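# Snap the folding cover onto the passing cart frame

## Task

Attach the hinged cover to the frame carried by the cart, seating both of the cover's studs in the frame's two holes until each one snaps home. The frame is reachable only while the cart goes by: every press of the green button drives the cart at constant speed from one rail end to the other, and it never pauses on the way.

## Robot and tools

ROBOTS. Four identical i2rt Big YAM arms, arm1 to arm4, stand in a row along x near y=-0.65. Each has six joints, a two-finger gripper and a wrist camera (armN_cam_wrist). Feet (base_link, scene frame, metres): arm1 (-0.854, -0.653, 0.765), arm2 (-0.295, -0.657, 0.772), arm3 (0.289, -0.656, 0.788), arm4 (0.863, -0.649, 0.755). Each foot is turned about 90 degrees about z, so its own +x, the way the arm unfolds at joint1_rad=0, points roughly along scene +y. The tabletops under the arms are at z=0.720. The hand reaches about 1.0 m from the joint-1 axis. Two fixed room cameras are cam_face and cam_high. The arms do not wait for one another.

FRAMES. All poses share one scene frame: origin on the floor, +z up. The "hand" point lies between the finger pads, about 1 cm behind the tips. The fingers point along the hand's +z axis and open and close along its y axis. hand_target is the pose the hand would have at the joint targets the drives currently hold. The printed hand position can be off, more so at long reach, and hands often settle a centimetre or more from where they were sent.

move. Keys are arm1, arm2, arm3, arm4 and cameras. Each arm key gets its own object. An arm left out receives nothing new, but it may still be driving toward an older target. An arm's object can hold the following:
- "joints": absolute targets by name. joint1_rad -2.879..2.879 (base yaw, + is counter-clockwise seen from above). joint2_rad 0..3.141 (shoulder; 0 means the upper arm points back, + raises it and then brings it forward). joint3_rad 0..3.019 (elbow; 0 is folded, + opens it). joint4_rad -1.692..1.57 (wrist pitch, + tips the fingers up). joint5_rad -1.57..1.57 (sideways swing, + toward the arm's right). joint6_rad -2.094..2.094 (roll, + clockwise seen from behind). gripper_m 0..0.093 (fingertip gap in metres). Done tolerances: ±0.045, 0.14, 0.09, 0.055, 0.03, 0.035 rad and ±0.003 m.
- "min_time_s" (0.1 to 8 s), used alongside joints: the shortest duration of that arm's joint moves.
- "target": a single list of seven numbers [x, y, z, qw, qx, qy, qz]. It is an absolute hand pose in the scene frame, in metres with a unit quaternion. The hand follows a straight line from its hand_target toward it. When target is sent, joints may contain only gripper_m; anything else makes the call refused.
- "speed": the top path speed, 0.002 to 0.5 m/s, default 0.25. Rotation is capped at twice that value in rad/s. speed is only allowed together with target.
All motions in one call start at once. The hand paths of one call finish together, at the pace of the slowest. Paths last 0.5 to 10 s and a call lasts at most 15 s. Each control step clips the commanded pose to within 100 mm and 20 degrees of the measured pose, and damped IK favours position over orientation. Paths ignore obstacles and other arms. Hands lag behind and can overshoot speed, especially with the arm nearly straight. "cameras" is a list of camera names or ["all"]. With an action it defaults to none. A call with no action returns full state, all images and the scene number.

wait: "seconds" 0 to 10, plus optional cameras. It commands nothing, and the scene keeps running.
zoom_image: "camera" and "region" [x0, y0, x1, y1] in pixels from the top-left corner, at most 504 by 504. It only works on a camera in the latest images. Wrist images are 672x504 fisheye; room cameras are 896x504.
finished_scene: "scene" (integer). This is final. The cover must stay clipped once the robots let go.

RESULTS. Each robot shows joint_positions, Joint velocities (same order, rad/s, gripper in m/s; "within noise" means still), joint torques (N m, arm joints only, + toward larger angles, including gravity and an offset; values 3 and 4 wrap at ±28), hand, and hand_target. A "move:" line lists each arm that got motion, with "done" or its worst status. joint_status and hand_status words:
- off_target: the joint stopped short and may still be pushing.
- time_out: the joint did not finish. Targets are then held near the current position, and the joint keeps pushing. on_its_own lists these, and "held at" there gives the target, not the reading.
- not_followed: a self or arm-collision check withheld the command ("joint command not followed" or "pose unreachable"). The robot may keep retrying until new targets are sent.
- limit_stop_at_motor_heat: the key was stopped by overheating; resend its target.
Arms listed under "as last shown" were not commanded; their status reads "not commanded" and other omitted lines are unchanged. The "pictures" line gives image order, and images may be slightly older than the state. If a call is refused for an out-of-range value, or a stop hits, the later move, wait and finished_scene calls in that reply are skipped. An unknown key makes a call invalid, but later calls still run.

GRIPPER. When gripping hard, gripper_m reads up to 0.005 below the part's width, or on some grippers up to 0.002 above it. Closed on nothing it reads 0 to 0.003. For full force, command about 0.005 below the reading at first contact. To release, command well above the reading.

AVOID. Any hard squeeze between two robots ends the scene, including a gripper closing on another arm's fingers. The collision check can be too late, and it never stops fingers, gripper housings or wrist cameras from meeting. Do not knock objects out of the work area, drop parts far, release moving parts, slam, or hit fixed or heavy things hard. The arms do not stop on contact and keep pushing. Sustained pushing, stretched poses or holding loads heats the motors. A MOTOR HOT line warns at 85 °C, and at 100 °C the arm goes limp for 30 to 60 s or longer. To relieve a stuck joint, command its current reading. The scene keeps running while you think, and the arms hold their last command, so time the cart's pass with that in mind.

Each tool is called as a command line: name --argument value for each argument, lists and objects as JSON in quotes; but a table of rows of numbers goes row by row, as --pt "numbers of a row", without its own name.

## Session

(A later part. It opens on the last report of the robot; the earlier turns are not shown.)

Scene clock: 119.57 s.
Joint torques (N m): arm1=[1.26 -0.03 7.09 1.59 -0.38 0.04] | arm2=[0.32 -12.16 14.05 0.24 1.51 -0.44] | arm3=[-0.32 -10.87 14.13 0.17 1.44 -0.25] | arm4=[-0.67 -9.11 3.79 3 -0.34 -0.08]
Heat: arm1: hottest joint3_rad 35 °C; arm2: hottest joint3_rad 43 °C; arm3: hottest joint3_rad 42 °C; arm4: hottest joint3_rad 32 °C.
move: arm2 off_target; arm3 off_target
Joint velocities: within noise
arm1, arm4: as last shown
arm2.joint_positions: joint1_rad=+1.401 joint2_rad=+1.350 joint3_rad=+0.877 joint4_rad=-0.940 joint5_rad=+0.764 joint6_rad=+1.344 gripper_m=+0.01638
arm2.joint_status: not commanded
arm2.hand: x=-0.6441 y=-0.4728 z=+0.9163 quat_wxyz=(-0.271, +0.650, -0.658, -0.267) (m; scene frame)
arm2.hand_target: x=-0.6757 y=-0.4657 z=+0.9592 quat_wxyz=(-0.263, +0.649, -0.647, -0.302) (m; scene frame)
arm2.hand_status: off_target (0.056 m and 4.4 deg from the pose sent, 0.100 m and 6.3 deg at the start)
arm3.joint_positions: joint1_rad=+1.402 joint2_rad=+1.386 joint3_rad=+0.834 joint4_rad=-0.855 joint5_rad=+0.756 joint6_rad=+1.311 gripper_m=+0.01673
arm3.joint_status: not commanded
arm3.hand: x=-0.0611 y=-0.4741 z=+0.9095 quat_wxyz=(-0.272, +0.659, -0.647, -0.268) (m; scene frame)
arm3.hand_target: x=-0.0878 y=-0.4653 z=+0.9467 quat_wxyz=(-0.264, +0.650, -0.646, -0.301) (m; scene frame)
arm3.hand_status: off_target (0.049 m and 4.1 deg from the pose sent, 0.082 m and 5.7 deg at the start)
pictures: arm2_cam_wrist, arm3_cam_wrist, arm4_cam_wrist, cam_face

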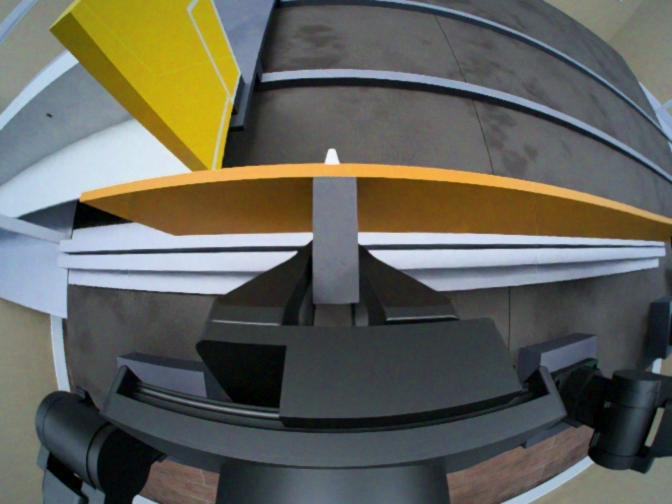

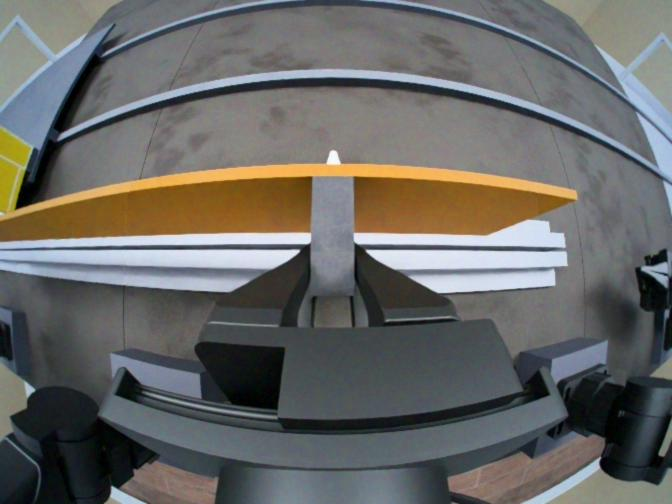

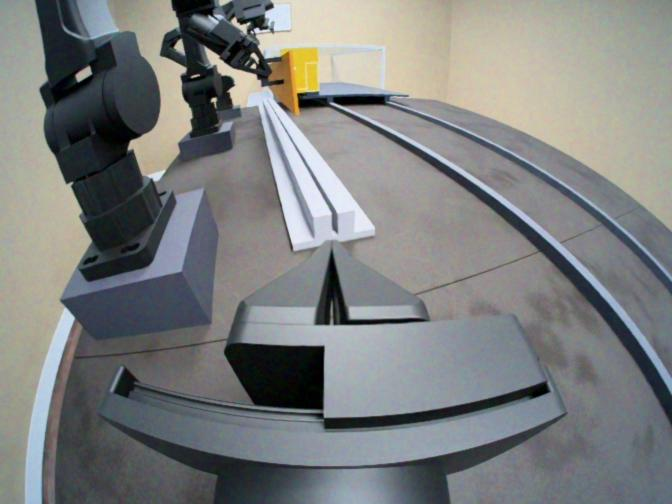

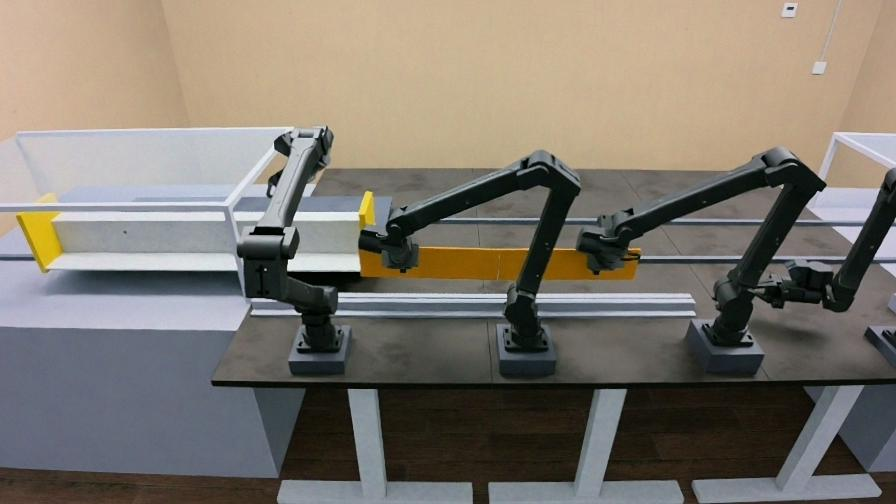

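move --arm2 '{"target": [-0.680, -0.467, 0.9475, -0.2629, 0.6530, -0.6439, -0.3019], "speed": 0.04}' --arm3 '{"target": [-0.0915, -0.467, 0.943, -0.2629, 0.6530, -0.6439, -0.3019], "speed": 0.04}' --cameras '["cam_face", "arm4_cam_wrist", "arm1_cam_wrist"]'

zoom_image --camera "cam_face" --region '[340, 230, 500, 310]'

zoom_image --camera "cam_face" --region '[500, 230, 660, 310]'

zoom_image --camera "cam_face" --region '[20, 180, 180, 300]'

Scene clock: 127.37 s.
Joint torques (N m): arm1=[1.32 -0.15 7.08 1.61 -0.37 0.04] | arm2=[1.03 -12.45 12.57 1.24 1.58 -0.46] | arm3=[0.21 -10.7 13.68 0.64 1.42 -0.25] | arm4=[-0.79 -9.7 3.58 3.11 -0.27 -0.14]
Heat: arm1: hottest joint3_rad 35 °C; arm2: hottest joint3_rad 46 °C; arm3: hottest joint3_rad 45 °C; arm4: hottest joint3_rad 32 °C.
move: arm2 off_target; arm3 off_target
Joint velocities: within noise
arm1, arm4: as last shown
arm2.joint_positions: joint1_rad=+1.401 joint2_rad=+1.366 joint3_rad=+0.877 joint4_rad=-0.940 joint5_rad=+0.764 joint6_rad=+1.344 gripper_m=+0.01638
arm2.joint_status: not commanded
arm2.hand: x=-0.6443 y=-0.4728 z=+0.9109 quat_wxyz=(-0.275, +0.652, -0.657, -0.261) (m; scene frame)
arm2.hand_target: x=-0.6766 y=-0.4683 z=+0.9478 quat_wxyz=(-0.264, +0.652, -0.644, -0.301) (m; scene frame)
arm2.hand_status: off_target (0.051 m and 5.1 deg from the pose sent, 0.048 m and 4.4 deg at the start)
arm3.joint_positions: joint1_rad=+1.402 joint2_rad=+1.390 joint3_rad=+0.834 joint4_rad=-0.855 joint5_rad=+0.756 joint6_rad=+1.311 gripper_m=+0.01673
arm3.joint_status: not commanded
arm3.hand: x=-0.0611 y=-0.4740 z=+0.9084 quat_wxyz=(-0.273, +0.660, -0.647, -0.267) (m; scene frame)
arm3.hand_target: x=-0.0892 y=-0.4679 z=+0.9432 quat_wxyz=(-0.263, +0.652, -0.644, -0.302) (m; scene frame)
arm3.hand_status: off_target (0.047 m and 4.2 deg from the pose sent, 0.046 m and 4.1 deg at the start)
pictures: arm1_cam_wrist, arm4_cam_wrist, cam_face

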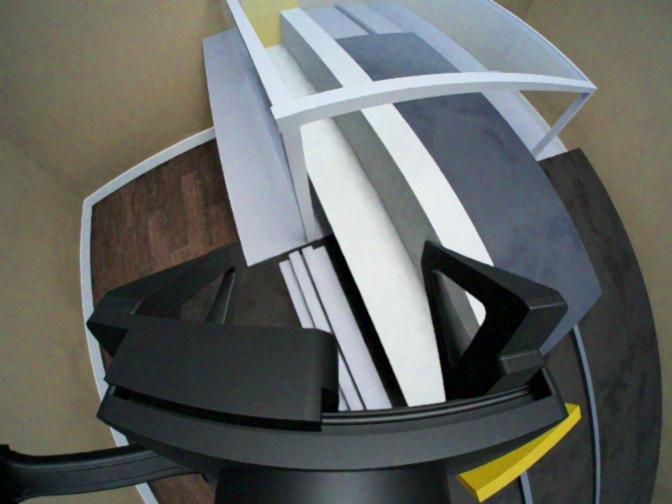

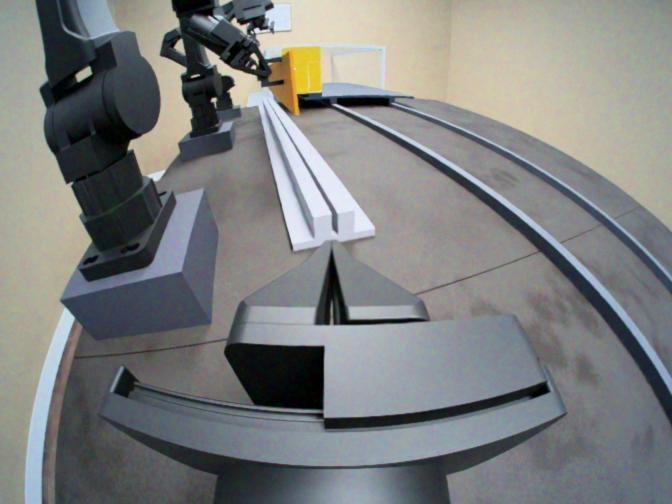

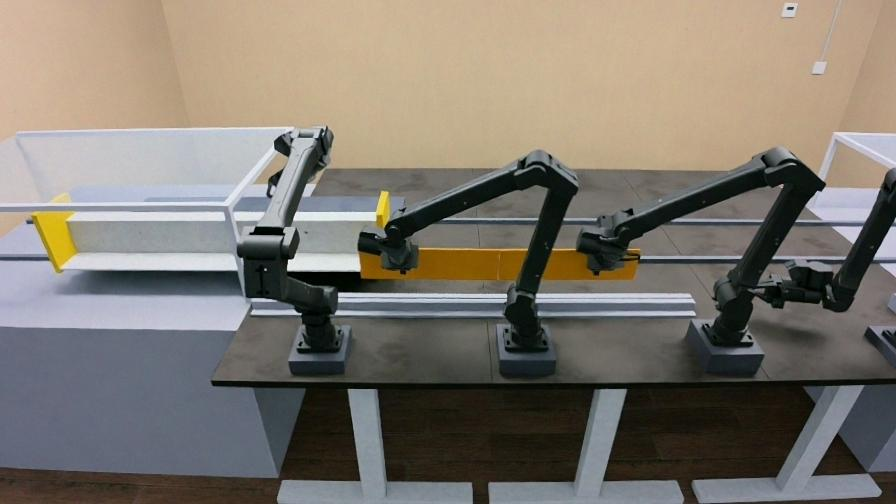

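Scaled by 3.150.

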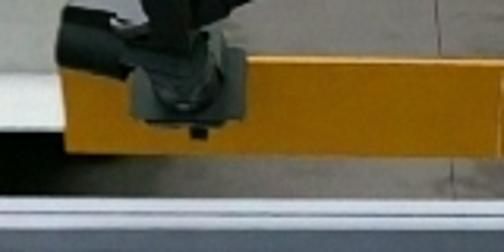

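Scaled by 3.150.

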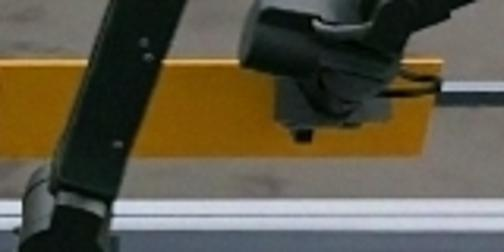

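Scaled by 3.150.

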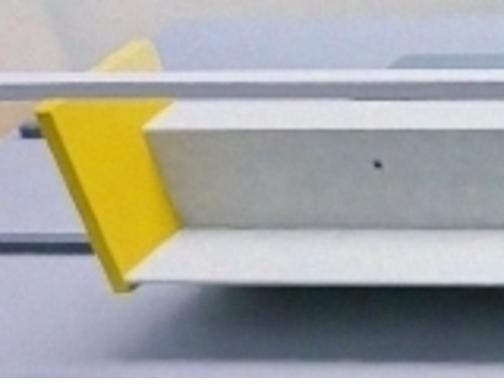

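move --arm2 '{"target": [-0.680, -0.467, 0.938, -0.2629, 0.6530, -0.6439, -0.3019], "speed": 0.04}' --arm3 '{"target": [-0.0915, -0.467, 0.937, -0.2629, 0.6530, -0.6439, -0.3019], "speed": 0.04}' --arm4 '{"target": [0.43, -0.56, 0.847, -0.158, 0.688, -0.158, -0.688], "speed": 0.1}' --cameras '["cam_face", "arm4_cam_wrist"]'

zoom_image --camera "cam_face" --region '[340, 230, 500, 310]'

zoom_image --camera "cam_face" --region '[500, 230, 660, 310]'

zoom_image --camera "arm4_cam_wrist" --region '[230, 20, 390, 140]'

Scene clock: 134.83 s.
Joint torques (N m): arm1=[1.32 -0.09 7.08 1.58 -0.37 0.04] | arm2=[1.03 -12.63 11.49 1.81 1.59 -0.43] | arm3=[0.26 -11.05 12.98 0.87 1.42 -0.25] | arm4=[-0.97 -8.88 1.58 3.03 0.05 0]
Heat: arm1: hottest joint3_rad 35 °C; arm2: hottest joint3_rad 47 °C; arm3: hottest joint3_rad 47 °C; arm4: hottest joint3_rad 31 °C.
move: arm2 off_target; arm3 off_target; arm4 done
Joint velocities: within noise
arm1: as last shown
arm2.joint_positions: joint1_rad=+1.401 joint2_rad=+1.376 joint3_rad=+0.877 joint4_rad=-0.925 joint5_rad=+0.764 joint6_rad=+1.343 gripper_m=+0.01638
arm2.joint_status: not commanded
arm2.hand: x=-0.6473 y=-0.4722 z=+0.9075 quat_wxyz=(-0.274, +0.652, -0.657, -0.263) (m; scene frame)
arm2.hand_target: x=-0.6776 y=-0.4681 z=+0.9388 quat_wxyz=(-0.263, +0.651, -0.644, -0.302) (m; scene frame)
arm2.hand_status: off_target (0.045 m and 4.9 deg from the pose sent, 0.045 m and 5.1 deg at the start)
arm3.joint_positions: joint1_rad=+1.402 joint2_rad=+1.402 joint3_rad=+0.834 joint4_rad=-0.844 joint5_rad=+0.754 joint6_rad=+1.311 gripper_m=+0.01673
arm3.joint_status: not commanded
arm3.hand: x=-0.0631 y=-0.4738 z=+0.9042 quat_wxyz=(-0.273, +0.660, -0.647, -0.266) (m; scene frame)
arm3.hand_target: x=-0.0894 y=-0.4680 z=+0.9366 quat_wxyz=(-0.263, +0.653, -0.644, -0.301) (m; scene frame)
arm3.hand_status: off_target (0.044 m and 4.3 deg from the pose sent, 0.042 m and 4.2 deg at the start)
arm4.joint_positions: joint1_rad=+1.561 joint2_rad=+1.860 joint3_rad=+0.316 joint4_rad=+1.522 joint5_rad=+0.389 joint6_rad=+0.006 gripper_m=+0.00068
arm4.joint_status: not commanded
arm4.hand: x=+0.4270 y=-0.5589 z=+0.8435 quat_wxyz=(-0.158, +0.696, -0.154, -0.684) (m; scene frame)
arm4.hand_target: x=+0.4300 y=-0.5602 z=+0.8475 quat_wxyz=(-0.160, +0.690, -0.152, -0.690) (m; scene frame)
arm4.hand_status: done (0.005 m and 1.1 deg from the pose sent, 0.084 m and 10.9 deg at the start)
pictures: arm4_cam_wrist, cam_face

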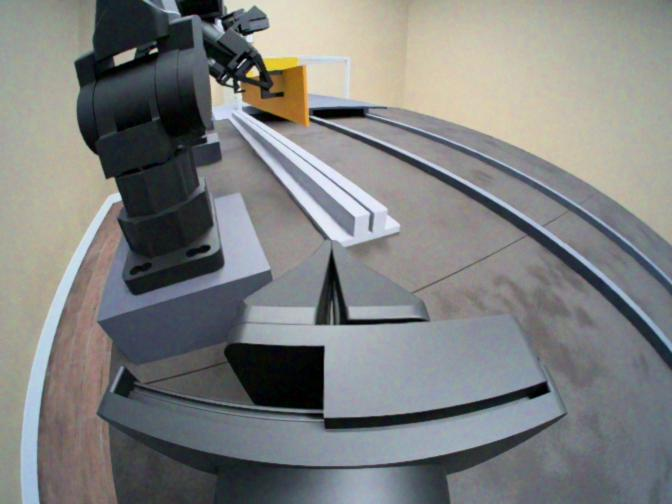

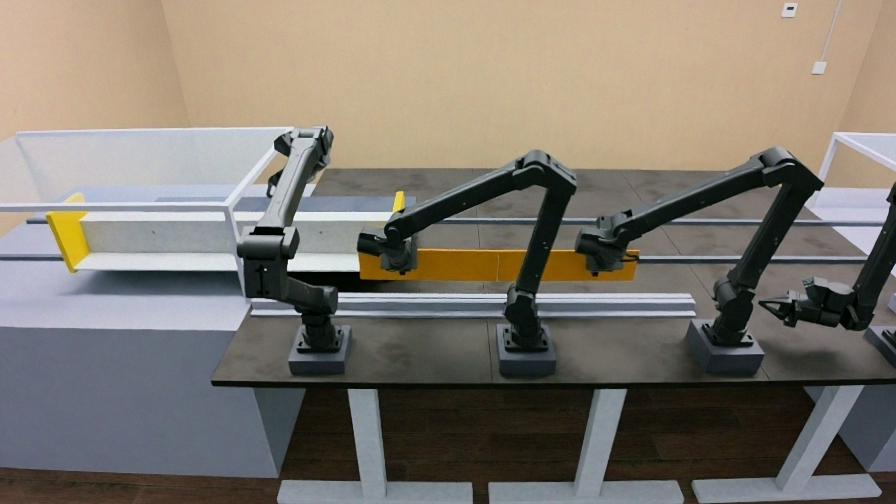

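Scaled by 3.150.

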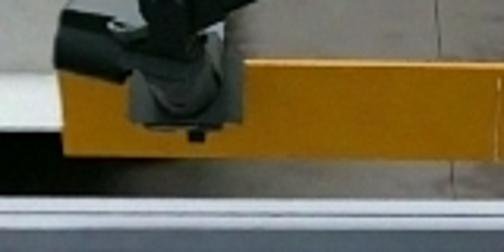

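Scaled by 3.150.

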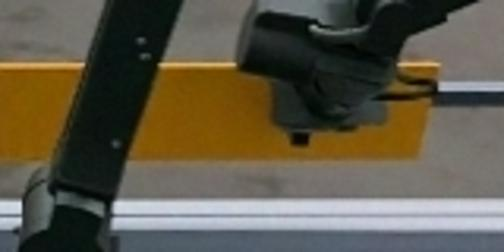

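Scaled by 3.150 from the camera's 672x504 image, which has a finer 960x720 frame.

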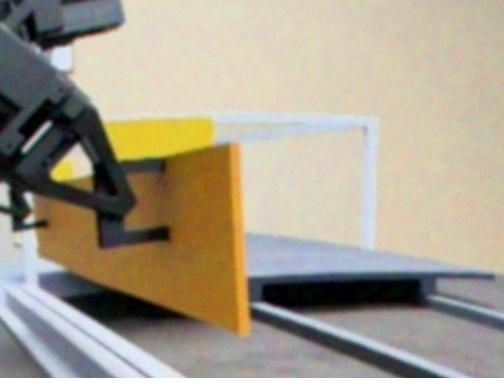

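move --arm2 '{"target": [-0.680, -0.467, 0.932, -0.2629, 0.6530, -0.6439, -0.3019], "speed": 0.04}' --arm4 '{"target": [0.38, -0.472, 0.847, -0.0922, 0.702, -0.0922, -0.702], "speed": 0.1}' --cameras '["cam_face", "arm4_cam_wrist"]'

zoom_image --camera "arm4_cam_wrist" --region '[230, 20, 390, 140]'

zoom_image --camera "cam_face" --region '[340, 180, 660, 310]'

zoom_image --camera "cam_face" --region '[20, 180, 180, 300]'

Scene clock: 140.33 s.
Joint torques (N m): arm1=[1.32 -0.09 7.08 1.59 -0.38 0.03] | arm2=[0.79 -12.98 11.11 1.98 1.53 -0.42] | arm3=[0.26 -11.16 12.98 0.7 1.43 -0.25] | arm4=[-1.79 -9.82 4.83 1.21 -0.25 0.1]
Heat: arm1: hottest joint3_rad 35 °C; arm2: hottest joint3_rad 47 °C; arm3: hottest joint3_rad 48 °C; arm4: hottest joint3_rad 31 °C.
move: arm2 off_target; arm4 done
Joint velocities: within noise
arm1: as last shown
arm2.joint_positions: joint1_rad=+1.401 joint2_rad=+1.386 joint3_rad=+0.877 joint4_rad=-0.919 joint5_rad=+0.765 joint6_rad=+1.340 gripper_m=+0.01638
arm2.joint_status: not commanded
arm2.hand: x=-0.6485 y=-0.4718 z=+0.9045 quat_wxyz=(-0.276, +0.653, -0.655, -0.262) (m; scene frame)
arm2.hand_target: x=-0.6775 y=-0.4679 z=+0.9324 quat_wxyz=(-0.264, +0.652, -0.644, -0.301) (m; scene frame)
arm2.hand_status: off_target (0.042 m and 5.0 deg from the pose sent, 0.041 m and 4.9 deg at the start)
arm3.joint_positions: joint1_rad=+1.403 joint2_rad=+1.403 joint3_rad=+0.834 joint4_rad=-0.841 joint5_rad=+0.754 joint6_rad=+1.311 gripper_m=+0.01673
arm3.joint_status: not commanded
arm3.hand: x=-0.0639 y=-0.4743 z=+0.9038 quat_wxyz=(-0.272, +0.661, -0.647, -0.267) (m; scene frame)
arm3.hand_target: x=-0.0897 y=-0.4685 z=+0.9367 quat_wxyz=(-0.262, +0.653, -0.643, -0.301) (m; scene frame)
arm3.hand_status: not commanded
arm4.joint_positions: joint1_rad=+1.225 joint2_rad=+1.885 joint3_rad=+0.465 joint4_rad=+1.429 joint5_rad=-0.131 joint6_rad=+0.010 gripper_m=+0.00068
arm4.joint_status: not commanded
arm4.hand: x=+0.3855 y=-0.4766 z=+0.8513 quat_wxyz=(-0.092, +0.697, -0.092, -0.706) (m; scene frame)
arm4.hand_target: x=+0.3799 y=-0.4727 z=+0.8464 quat_wxyz=(-0.089, +0.701, -0.095, -0.702) (m; scene frame)
arm4.hand_status: done (0.008 m and 0.7 deg from the pose sent, 0.099 m and 10.6 deg at the start)
pictures: arm4_cam_wrist, cam_face

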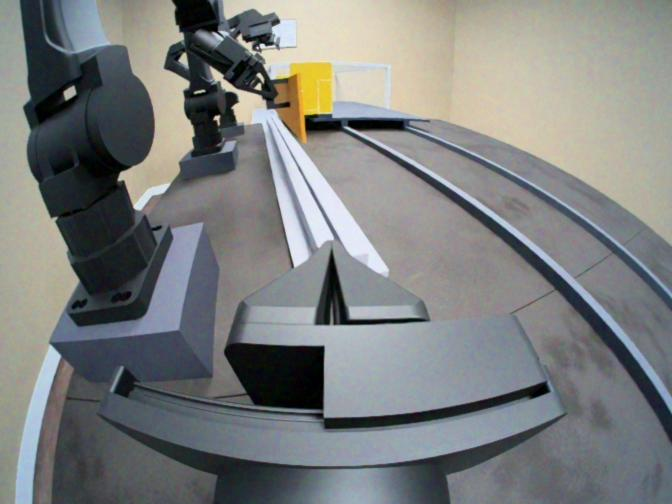

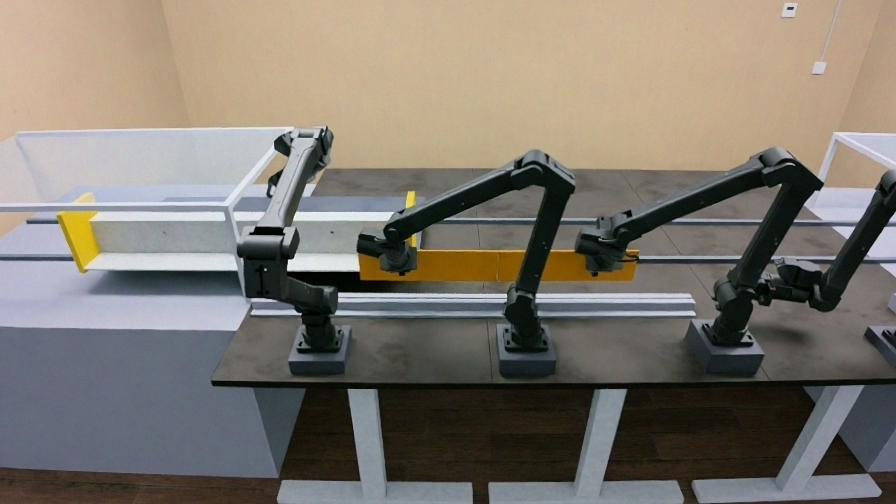

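Scaled by 3.150 from the camera's 672x504 image, which has a finer 960x720 frame.

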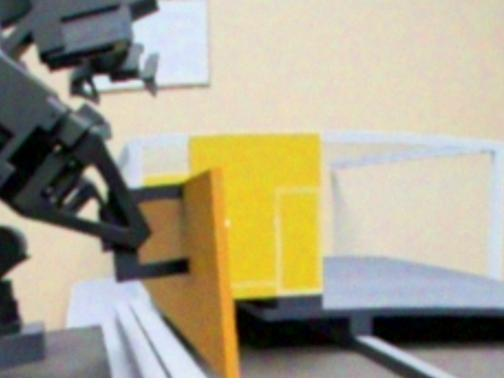

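Scaled by 1.575.

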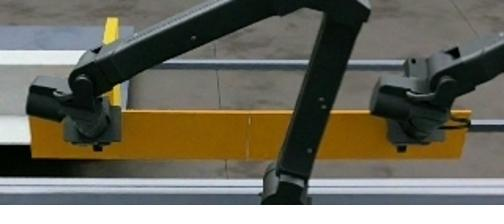

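Scaled by 3.150.

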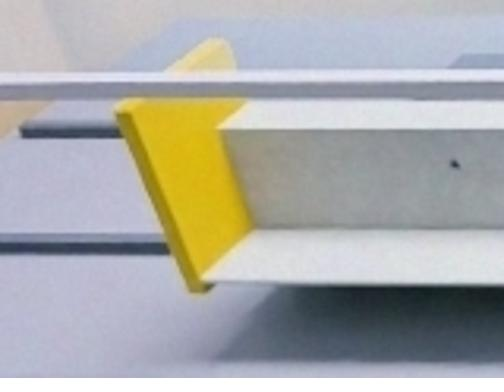

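wait --seconds 0.1 --cameras '["arm2_cam_wrist", "cam_face"]'

zoom_image --camera "arm2_cam_wrist" --region '[60, 0, 360, 240]'

zoom_image --camera "cam_face" --region '[100, 190, 260, 290]'

Scene clock: 146.80 s.
Joint torques (N m): arm1=[1.32 -0.09 7.08 1.58 -0.37 0.04] | arm2=[0.56 -12.34 10.92 2.04 1.51 -0.42] | arm3=[0.26 -11.11 12.98 0.72 1.42 -0.25] | arm4=[-1.96 -10.23 4.68 1.22 -0.18 0.16]
Heat: arm1: hottest joint3_rad 35 °C; arm2: hottest joint3_rad 47 °C; arm3: hottest joint3_rad 49 °C; arm4: hottest joint3_rad 31 °C.
Joint velocities: within noise
arm1.joint_positions: joint1_rad=-0.062 joint2_rad=+0.726 joint3_rad=+1.000 joint4_rad=-1.423 joint5_rad=-0.861 joint6_rad=-1.034 gripper_m=+0.09397
arm1.joint_status: not commanded
arm1.hand: x=-0.9769 y=-0.4218 z=+1.1308 quat_wxyz=(-0.086, +0.877, -0.168, -0.442) (m; scene frame)
arm1.hand_target: x=-0.9796 y=-0.4207 z=+1.1301 quat_wxyz=(-0.087, +0.877, -0.164, -0.443) (m; scene frame)
arm1.hand_status: not commanded
arm2.joint_positions: joint1_rad=+1.401 joint2_rad=+1.386 joint3_rad=+0.877 joint4_rad=-0.919 joint5_rad=+0.765 joint6_rad=+1.340 gripper_m=+0.01638
arm2.joint_status: not commanded
arm2.hand: x=-0.6485 y=-0.4718 z=+0.9045 quat_wxyz=(-0.276, +0.653, -0.655, -0.262) (m; scene frame)
arm2.hand_target: x=-0.6775 y=-0.4679 z=+0.9324 quat_wxyz=(-0.264, +0.652, -0.644, -0.301) (m; scene frame)
arm2.hand_status: off_target (0.042 m and 5.0 deg from the pose sent, 0.041 m and 4.9 deg at the start)
arm3.joint_positions: joint1_rad=+1.403 joint2_rad=+1.403 joint3_rad=+0.834 joint4_rad=-0.841 joint5_rad=+0.754 joint6_rad=+1.311 gripper_m=+0.01673
arm3.joint_status: not commanded
arm3.hand: x=-0.0639 y=-0.4743 z=+0.9038 quat_wxyz=(-0.272, +0.661, -0.647, -0.267) (m; scene frame)
arm3.hand_target: x=-0.0897 y=-0.4685 z=+0.9367 quat_wxyz=(-0.262, +0.653, -0.643, -0.301) (m; scene frame)
arm3.hand_status: not commanded
arm4.joint_positions: joint1_rad=+1.225 joint2_rad=+1.885 joint3_rad=+0.465 joint4_rad=+1.429 joint5_rad=-0.131 joint6_rad=+0.010 gripper_m=+0.00068
arm4.joint_status: not commanded
arm4.hand: x=+0.3855 y=-0.4766 z=+0.8513 quat_wxyz=(-0.092, +0.697, -0.092, -0.706) (m; scene frame)
arm4.hand_target: x=+0.3799 y=-0.4727 z=+0.8464 quat_wxyz=(-0.089, +0.701, -0.095, -0.702) (m; scene frame)
arm4.hand_status: done (0.008 m and 0.7 deg from the pose sent, 0.099 m and 10.6 deg at the start)
wait: 0.10 s; at rest from the start
pictures: arm2_cam_wrist, cam_face

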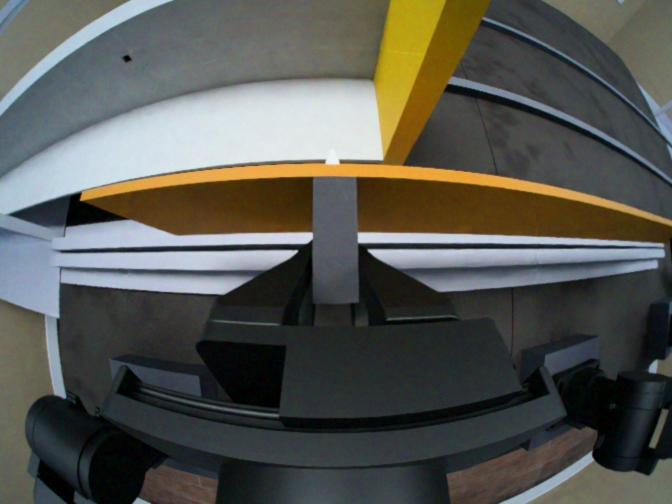

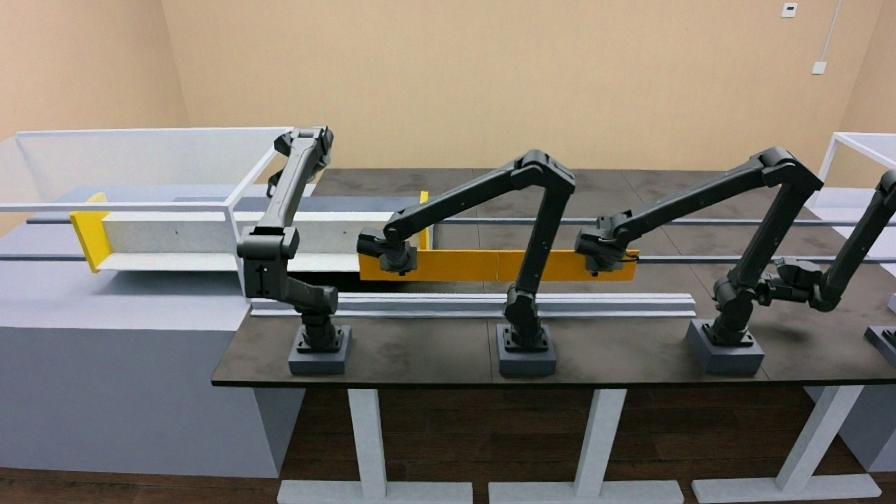

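Scaled by 1.680 from the camera's 672x504 image, which has a finer 960x720 frame.

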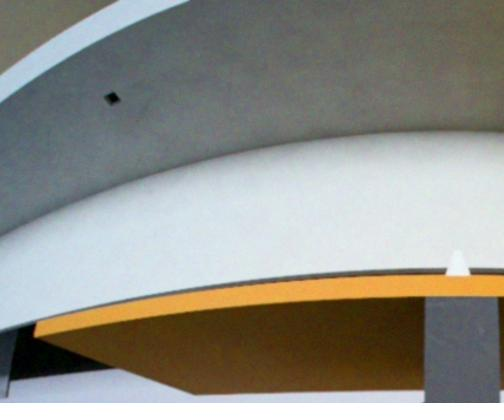

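Scaled by 3.150.

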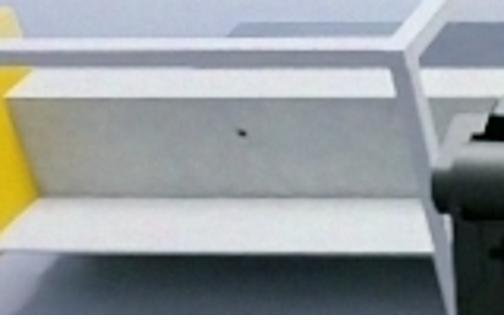

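wait --seconds 5 --cameras '["arm2_cam_wrist"]'

zoom_image --camera "arm2_cam_wrist" --region '[100, 0, 400, 240]'

wait --seconds 7 --cameras '["arm2_cam_wrist"]'

zoom_image --camera "arm2_cam_wrist" --region '[100, 0, 400, 240]'

Scene clock: 154.57 s.
Joint torques (N m): arm1=[1.32 -0.15 7.08 1.58 -0.37 0.04] | arm2=[0.62 -12.51 10.95 2.02 1.52 -0.35] | arm3=[0.26 -11.28 12.98 0.72 1.42 -0.25] | arm4=[-2.02 -9.76 4.7 1.36 -0.23 0.15]
Heat: arm1: hottest joint3_rad 35 °C; arm2: hottest joint3_rad 47 °C; arm3: hottest joint3_rad 50 °C; arm4: hottest joint3_rad 31 °C.
Joint velocities: within noise
arm1.joint_positions: joint1_rad=-0.062 joint2_rad=+0.726 joint3_rad=+1.000 joint4_rad=-1.423 joint5_rad=-0.861 joint6_rad=-1.034 gripper_m=+0.09397
arm1.joint_status: not commanded
arm1.hand: x=-0.9769 y=-0.4218 z=+1.1308 quat_wxyz=(-0.086, +0.877, -0.168, -0.442) (m; scene frame)
arm1.hand_target: x=-0.9796 y=-0.4207 z=+1.1301 quat_wxyz=(-0.087, +0.877, -0.164, -0.443) (m; scene frame)
arm1.hand_status: not commanded
arm2.joint_positions: joint1_rad=+1.401 joint2_rad=+1.386 joint3_rad=+0.877 joint4_rad=-0.919 joint5_rad=+0.765 joint6_rad=+1.340 gripper_m=+0.01638
arm2.joint_status: not commanded
arm2.hand: x=-0.6485 y=-0.4718 z=+0.9045 quat_wxyz=(-0.276, +0.653, -0.655, -0.262) (m; scene frame)
arm2.hand_target: x=-0.6775 y=-0.4679 z=+0.9324 quat_wxyz=(-0.264, +0.652, -0.644, -0.301) (m; scene frame)
arm2.hand_status: off_target (0.042 m and 5.0 deg from the pose sent, 0.041 m and 4.9 deg at the start)
arm3.joint_positions: joint1_rad=+1.403 joint2_rad=+1.403 joint3_rad=+0.834 joint4_rad=-0.841 joint5_rad=+0.754 joint6_rad=+1.311 gripper_m=+0.01673
arm3.joint_status: not commanded
arm3.hand: x=-0.0639 y=-0.4743 z=+0.9038 quat_wxyz=(-0.272, +0.661, -0.647, -0.267) (m; scene frame)
arm3.hand_target: x=-0.0897 y=-0.4685 z=+0.9367 quat_wxyz=(-0.262, +0.653, -0.643, -0.301) (m; scene frame)
arm3.hand_status: not commanded
arm4.joint_positions: joint1_rad=+1.225 joint2_rad=+1.885 joint3_rad=+0.465 joint4_rad=+1.429 joint5_rad=-0.131 joint6_rad=+0.010 gripper_m=+0.00068
arm4.joint_status: not commanded
arm4.hand: x=+0.3855 y=-0.4766 z=+0.8513 quat_wxyz=(-0.092, +0.697, -0.092, -0.706) (m; scene frame)
arm4.hand_target: x=+0.3799 y=-0.4727 z=+0.8464 quat_wxyz=(-0.089, +0.701, -0.095, -0.702) (m; scene frame)
arm4.hand_status: done (0.008 m and 0.7 deg from the pose sent, 0.099 m and 10.6 deg at the start)
wait: 5.00 s; at rest from the start
pictures: arm2_cam_wrist

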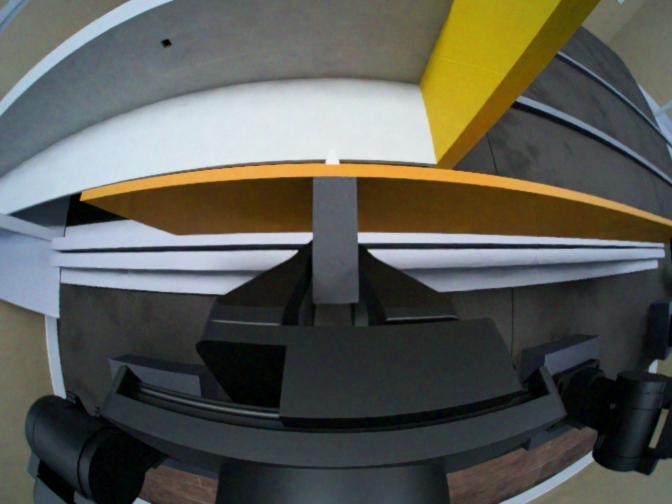

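Scaled by 1.680 from the camera's 672x504 image, which has a finer 960x720 frame.

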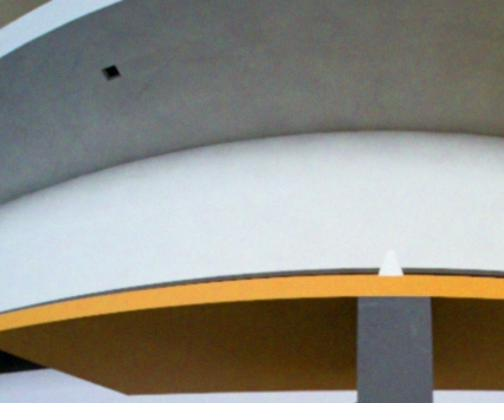

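Scene clock: 161.57 s.
Joint torques (N m): arm1=[1.32 -0.09 7.09 1.58 -0.37 0.04] | arm2=[0.85 -12.16 10.88 1.99 1.52 -0.41] | arm3=[0.21 -11.11 13 0.72 1.42 -0.24] | arm4=[-1.67 -9.64 4.74 1.2 -0.23 0.14]
Heat: arm1: hottest joint3_rad 35 °C; arm2: hottest joint3_rad 47 °C; arm3: hottest joint3_rad 50 °C; arm4: hottest joint3_rad 31 °C.
Joint velocities: within noise
arm1.joint_positions: joint1_rad=-0.062 joint2_rad=+0.726 joint3_rad=+1.000 joint4_rad=-1.423 joint5_rad=-0.861 joint6_rad=-1.034 gripper_m=+0.09397
arm1.joint_status: not commanded
arm1.hand: x=-0.9769 y=-0.4218 z=+1.1308 quat_wxyz=(-0.086, +0.877, -0.168, -0.442) (m; scene frame)
arm1.hand_target: x=-0.9796 y=-0.4207 z=+1.1301 quat_wxyz=(-0.087, +0.877, -0.164, -0.443) (m; scene frame)
arm1.hand_status: not commanded
arm2.joint_positions: joint1_rad=+1.401 joint2_rad=+1.386 joint3_rad=+0.877 joint4_rad=-0.919 joint5_rad=+0.765 joint6_rad=+1.340 gripper_m=+0.01638
arm2.joint_status: not commanded
arm2.hand: x=-0.6485 y=-0.4718 z=+0.9045 quat_wxyz=(-0.276, +0.653, -0.655, -0.262) (m; scene frame)
arm2.hand_target: x=-0.6775 y=-0.4679 z=+0.9324 quat_wxyz=(-0.264, +0.652, -0.644, -0.301) (m; scene frame)
arm2.hand_status: off_target (0.042 m and 5.0 deg from the pose sent, 0.041 m and 4.9 deg at the start)
arm3.joint_positions: joint1_rad=+1.403 joint2_rad=+1.403 joint3_rad=+0.834 joint4_rad=-0.841 joint5_rad=+0.754 joint6_rad=+1.311 gripper_m=+0.01673
arm3.joint_status: not commanded
arm3.hand: x=-0.0639 y=-0.4743 z=+0.9038 quat_wxyz=(-0.272, +0.661, -0.647, -0.267) (m; scene frame)
arm3.hand_target: x=-0.0897 y=-0.4685 z=+0.9367 quat_wxyz=(-0.262, +0.653, -0.643, -0.301) (m; scene frame)
arm3.hand_status: not commanded
arm4.joint_positions: joint1_rad=+1.225 joint2_rad=+1.885 joint3_rad=+0.465 joint4_rad=+1.429 joint5_rad=-0.131 joint6_rad=+0.010 gripper_m=+0.00068
arm4.joint_status: not commanded
arm4.hand: x=+0.3855 y=-0.4766 z=+0.8513 quat_wxyz=(-0.092, +0.697, -0.092, -0.706) (m; scene frame)
arm4.hand_target: x=+0.3799 y=-0.4727 z=+0.8464 quat_wxyz=(-0.089, +0.701, -0.095, -0.702) (m; scene frame)
arm4.hand_status: done (0.008 m and 0.7 deg from the pose sent, 0.099 m and 10.6 deg at the start)
wait: 7.00 s; at rest by 0.27 s
pictures: arm2_cam_wrist

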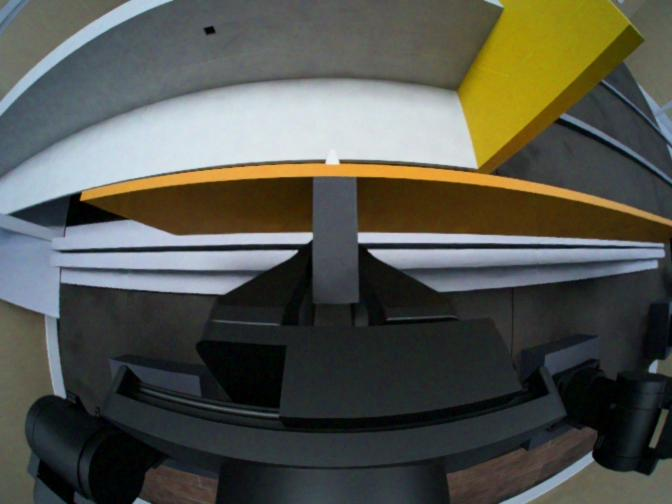

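Scaled by 1.680 from the camera's 672x504 image, which has a finer 960x720 frame.

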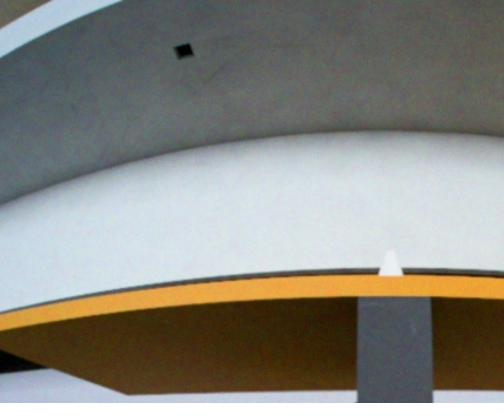

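zoom_image --camera "arm2_cam_wrist" --region '[480, 280, 672, 420]'

zoom_image --camera "arm2_cam_wrist" --region '[60, 300, 260, 440]'

Scaled by 2.625 from the camera's 672x504 image, which has a finer 960x720 frame.

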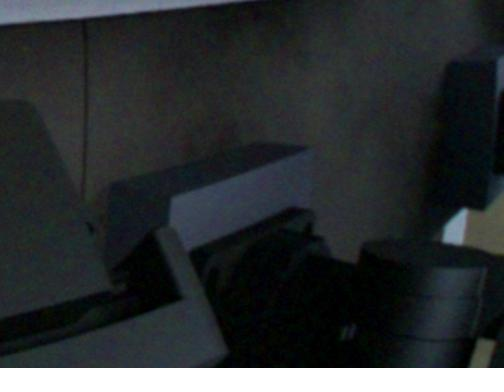

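Scaled by 2.520 from the camera's 672x504 image, which has a finer 960x720 frame.

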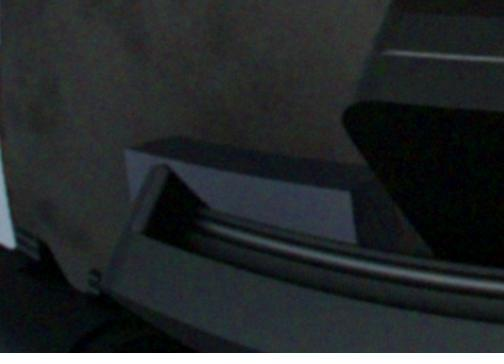

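wait --seconds 0.1 --cameras '["arm2_cam_wrist", "arm4_cam_wrist", "cam_face"]'

zoom_image --camera "arm2_cam_wrist" --region '[240, 0, 500, 200]'

zoom_image --camera "arm4_cam_wrist" --region '[230, 20, 390, 140]'

zoom_image --camera "cam_face" --region '[140, 190, 300, 290]'

Scene clock: 169.67 s.
Joint torques (N m): arm1=[1.32 -0.09 7.08 1.58 -0.38 0.04] | arm2=[0.56 -12.81 10.88 1.94 1.53 -0.41] | arm3=[0.26 -11.22 13 0.73 1.42 -0.25] | arm4=[-2.14 -10.17 4.71 1.25 -0.22 0.13]
Heat: arm1: hottest joint3_rad 35 °C; arm2: hottest joint3_rad 47 °C; arm3: hottest joint3_rad 51 °C; arm4: hottest joint3_rad 30 °C.
Joint velocities: within noise
arm1.joint_positions: joint1_rad=-0.062 joint2_rad=+0.726 joint3_rad=+1.000 joint4_rad=-1.423 joint5_rad=-0.861 joint6_rad=-1.034 gripper_m=+0.09397
arm1.joint_status: not commanded
arm1.hand: x=-0.9769 y=-0.4218 z=+1.1308 quat_wxyz=(-0.086, +0.877, -0.168, -0.442) (m; scene frame)
arm1.hand_target: x=-0.9796 y=-0.4207 z=+1.1301 quat_wxyz=(-0.087, +0.877, -0.164, -0.443) (m; scene frame)
arm1.hand_status: not commanded
arm2.joint_positions: joint1_rad=+1.401 joint2_rad=+1.386 joint3_rad=+0.877 joint4_rad=-0.919 joint5_rad=+0.765 joint6_rad=+1.340 gripper_m=+0.01638
arm2.joint_status: not commanded
arm2.hand: x=-0.6485 y=-0.4718 z=+0.9045 quat_wxyz=(-0.276, +0.653, -0.655, -0.262) (m; scene frame)
arm2.hand_target: x=-0.6775 y=-0.4679 z=+0.9324 quat_wxyz=(-0.264, +0.652, -0.644, -0.301) (m; scene frame)
arm2.hand_status: off_target (0.042 m and 5.0 deg from the pose sent, 0.041 m and 4.9 deg at the start)
arm3.joint_positions: joint1_rad=+1.403 joint2_rad=+1.403 joint3_rad=+0.834 joint4_rad=-0.841 joint5_rad=+0.754 joint6_rad=+1.311 gripper_m=+0.01673
arm3.joint_status: not commanded
arm3.hand: x=-0.0639 y=-0.4743 z=+0.9038 quat_wxyz=(-0.272, +0.661, -0.647, -0.267) (m; scene frame)
arm3.hand_target: x=-0.0897 y=-0.4685 z=+0.9367 quat_wxyz=(-0.262, +0.653, -0.643, -0.301) (m; scene frame)
arm3.hand_status: not commanded
arm4.joint_positions: joint1_rad=+1.225 joint2_rad=+1.885 joint3_rad=+0.465 joint4_rad=+1.429 joint5_rad=-0.131 joint6_rad=+0.010 gripper_m=+0.00068
arm4.joint_status: not commanded
arm4.hand: x=+0.3855 y=-0.4766 z=+0.8513 quat_wxyz=(-0.092, +0.697, -0.092, -0.706) (m; scene frame)
arm4.hand_target: x=+0.3799 y=-0.4727 z=+0.8464 quat_wxyz=(-0.089, +0.701, -0.095, -0.702) (m; scene frame)
arm4.hand_status: done (0.008 m and 0.7 deg from the pose sent, 0.099 m and 10.6 deg at the start)
wait: 0.10 s; at rest from the start
pictures: arm2_cam_wrist, arm4_cam_wrist, cam_face

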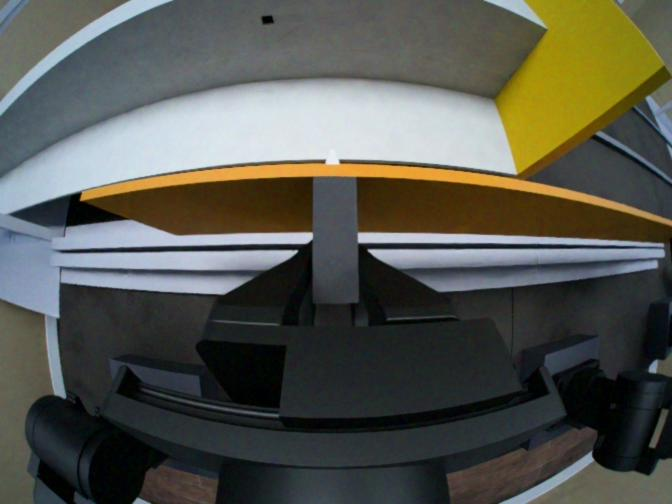

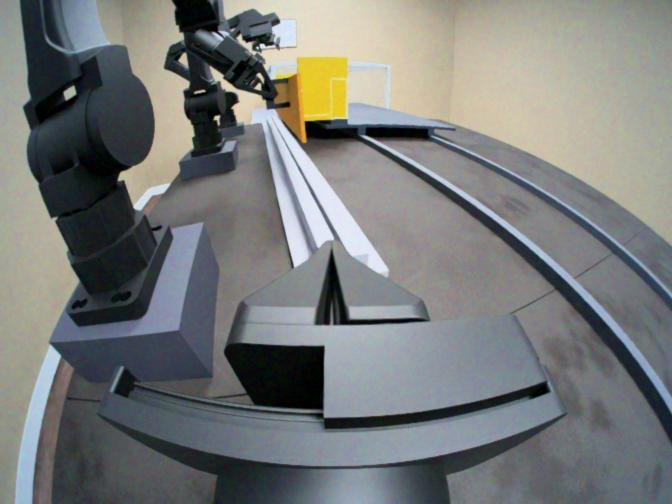

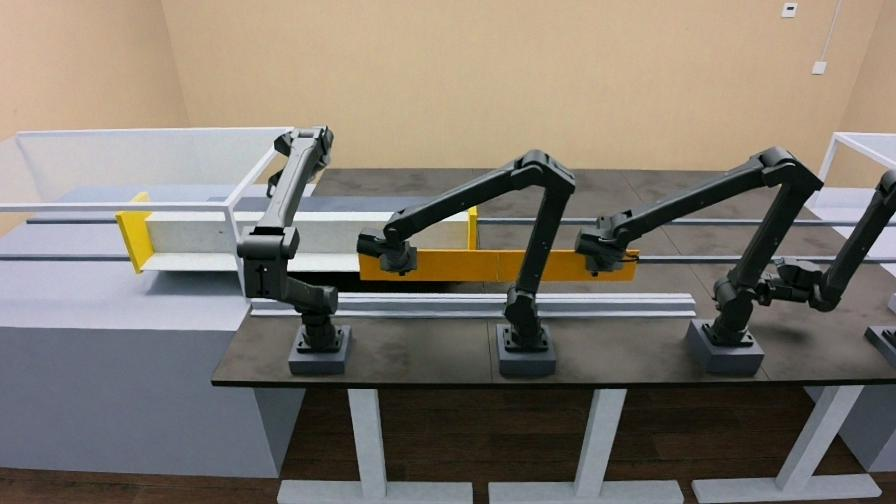

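Scaled by 1.938 from the camera's 672x504 image, which has a finer 960x720 frame.

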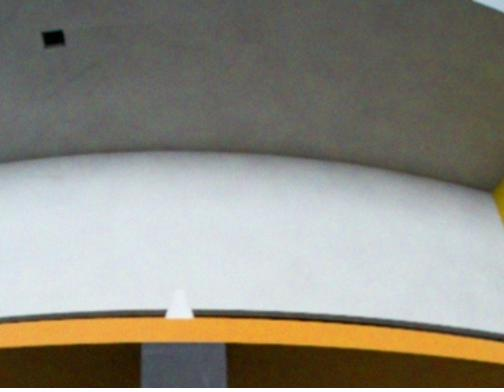

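Scaled by 3.150 from the camera's 672x504 image, which has a finer 960x720 frame.

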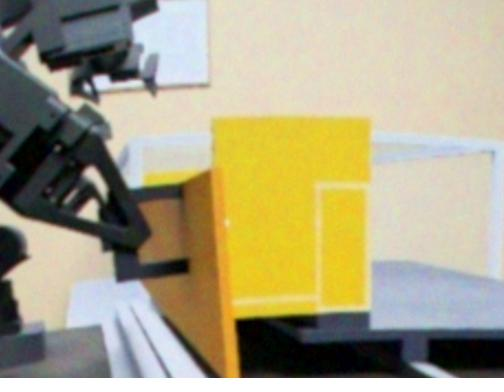

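Scaled by 3.150.

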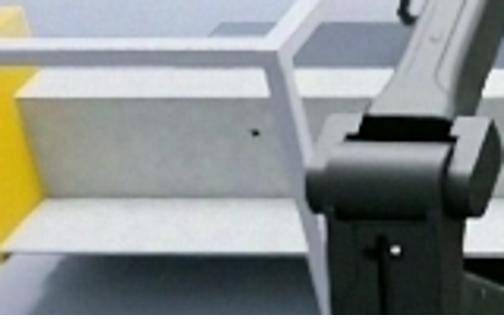

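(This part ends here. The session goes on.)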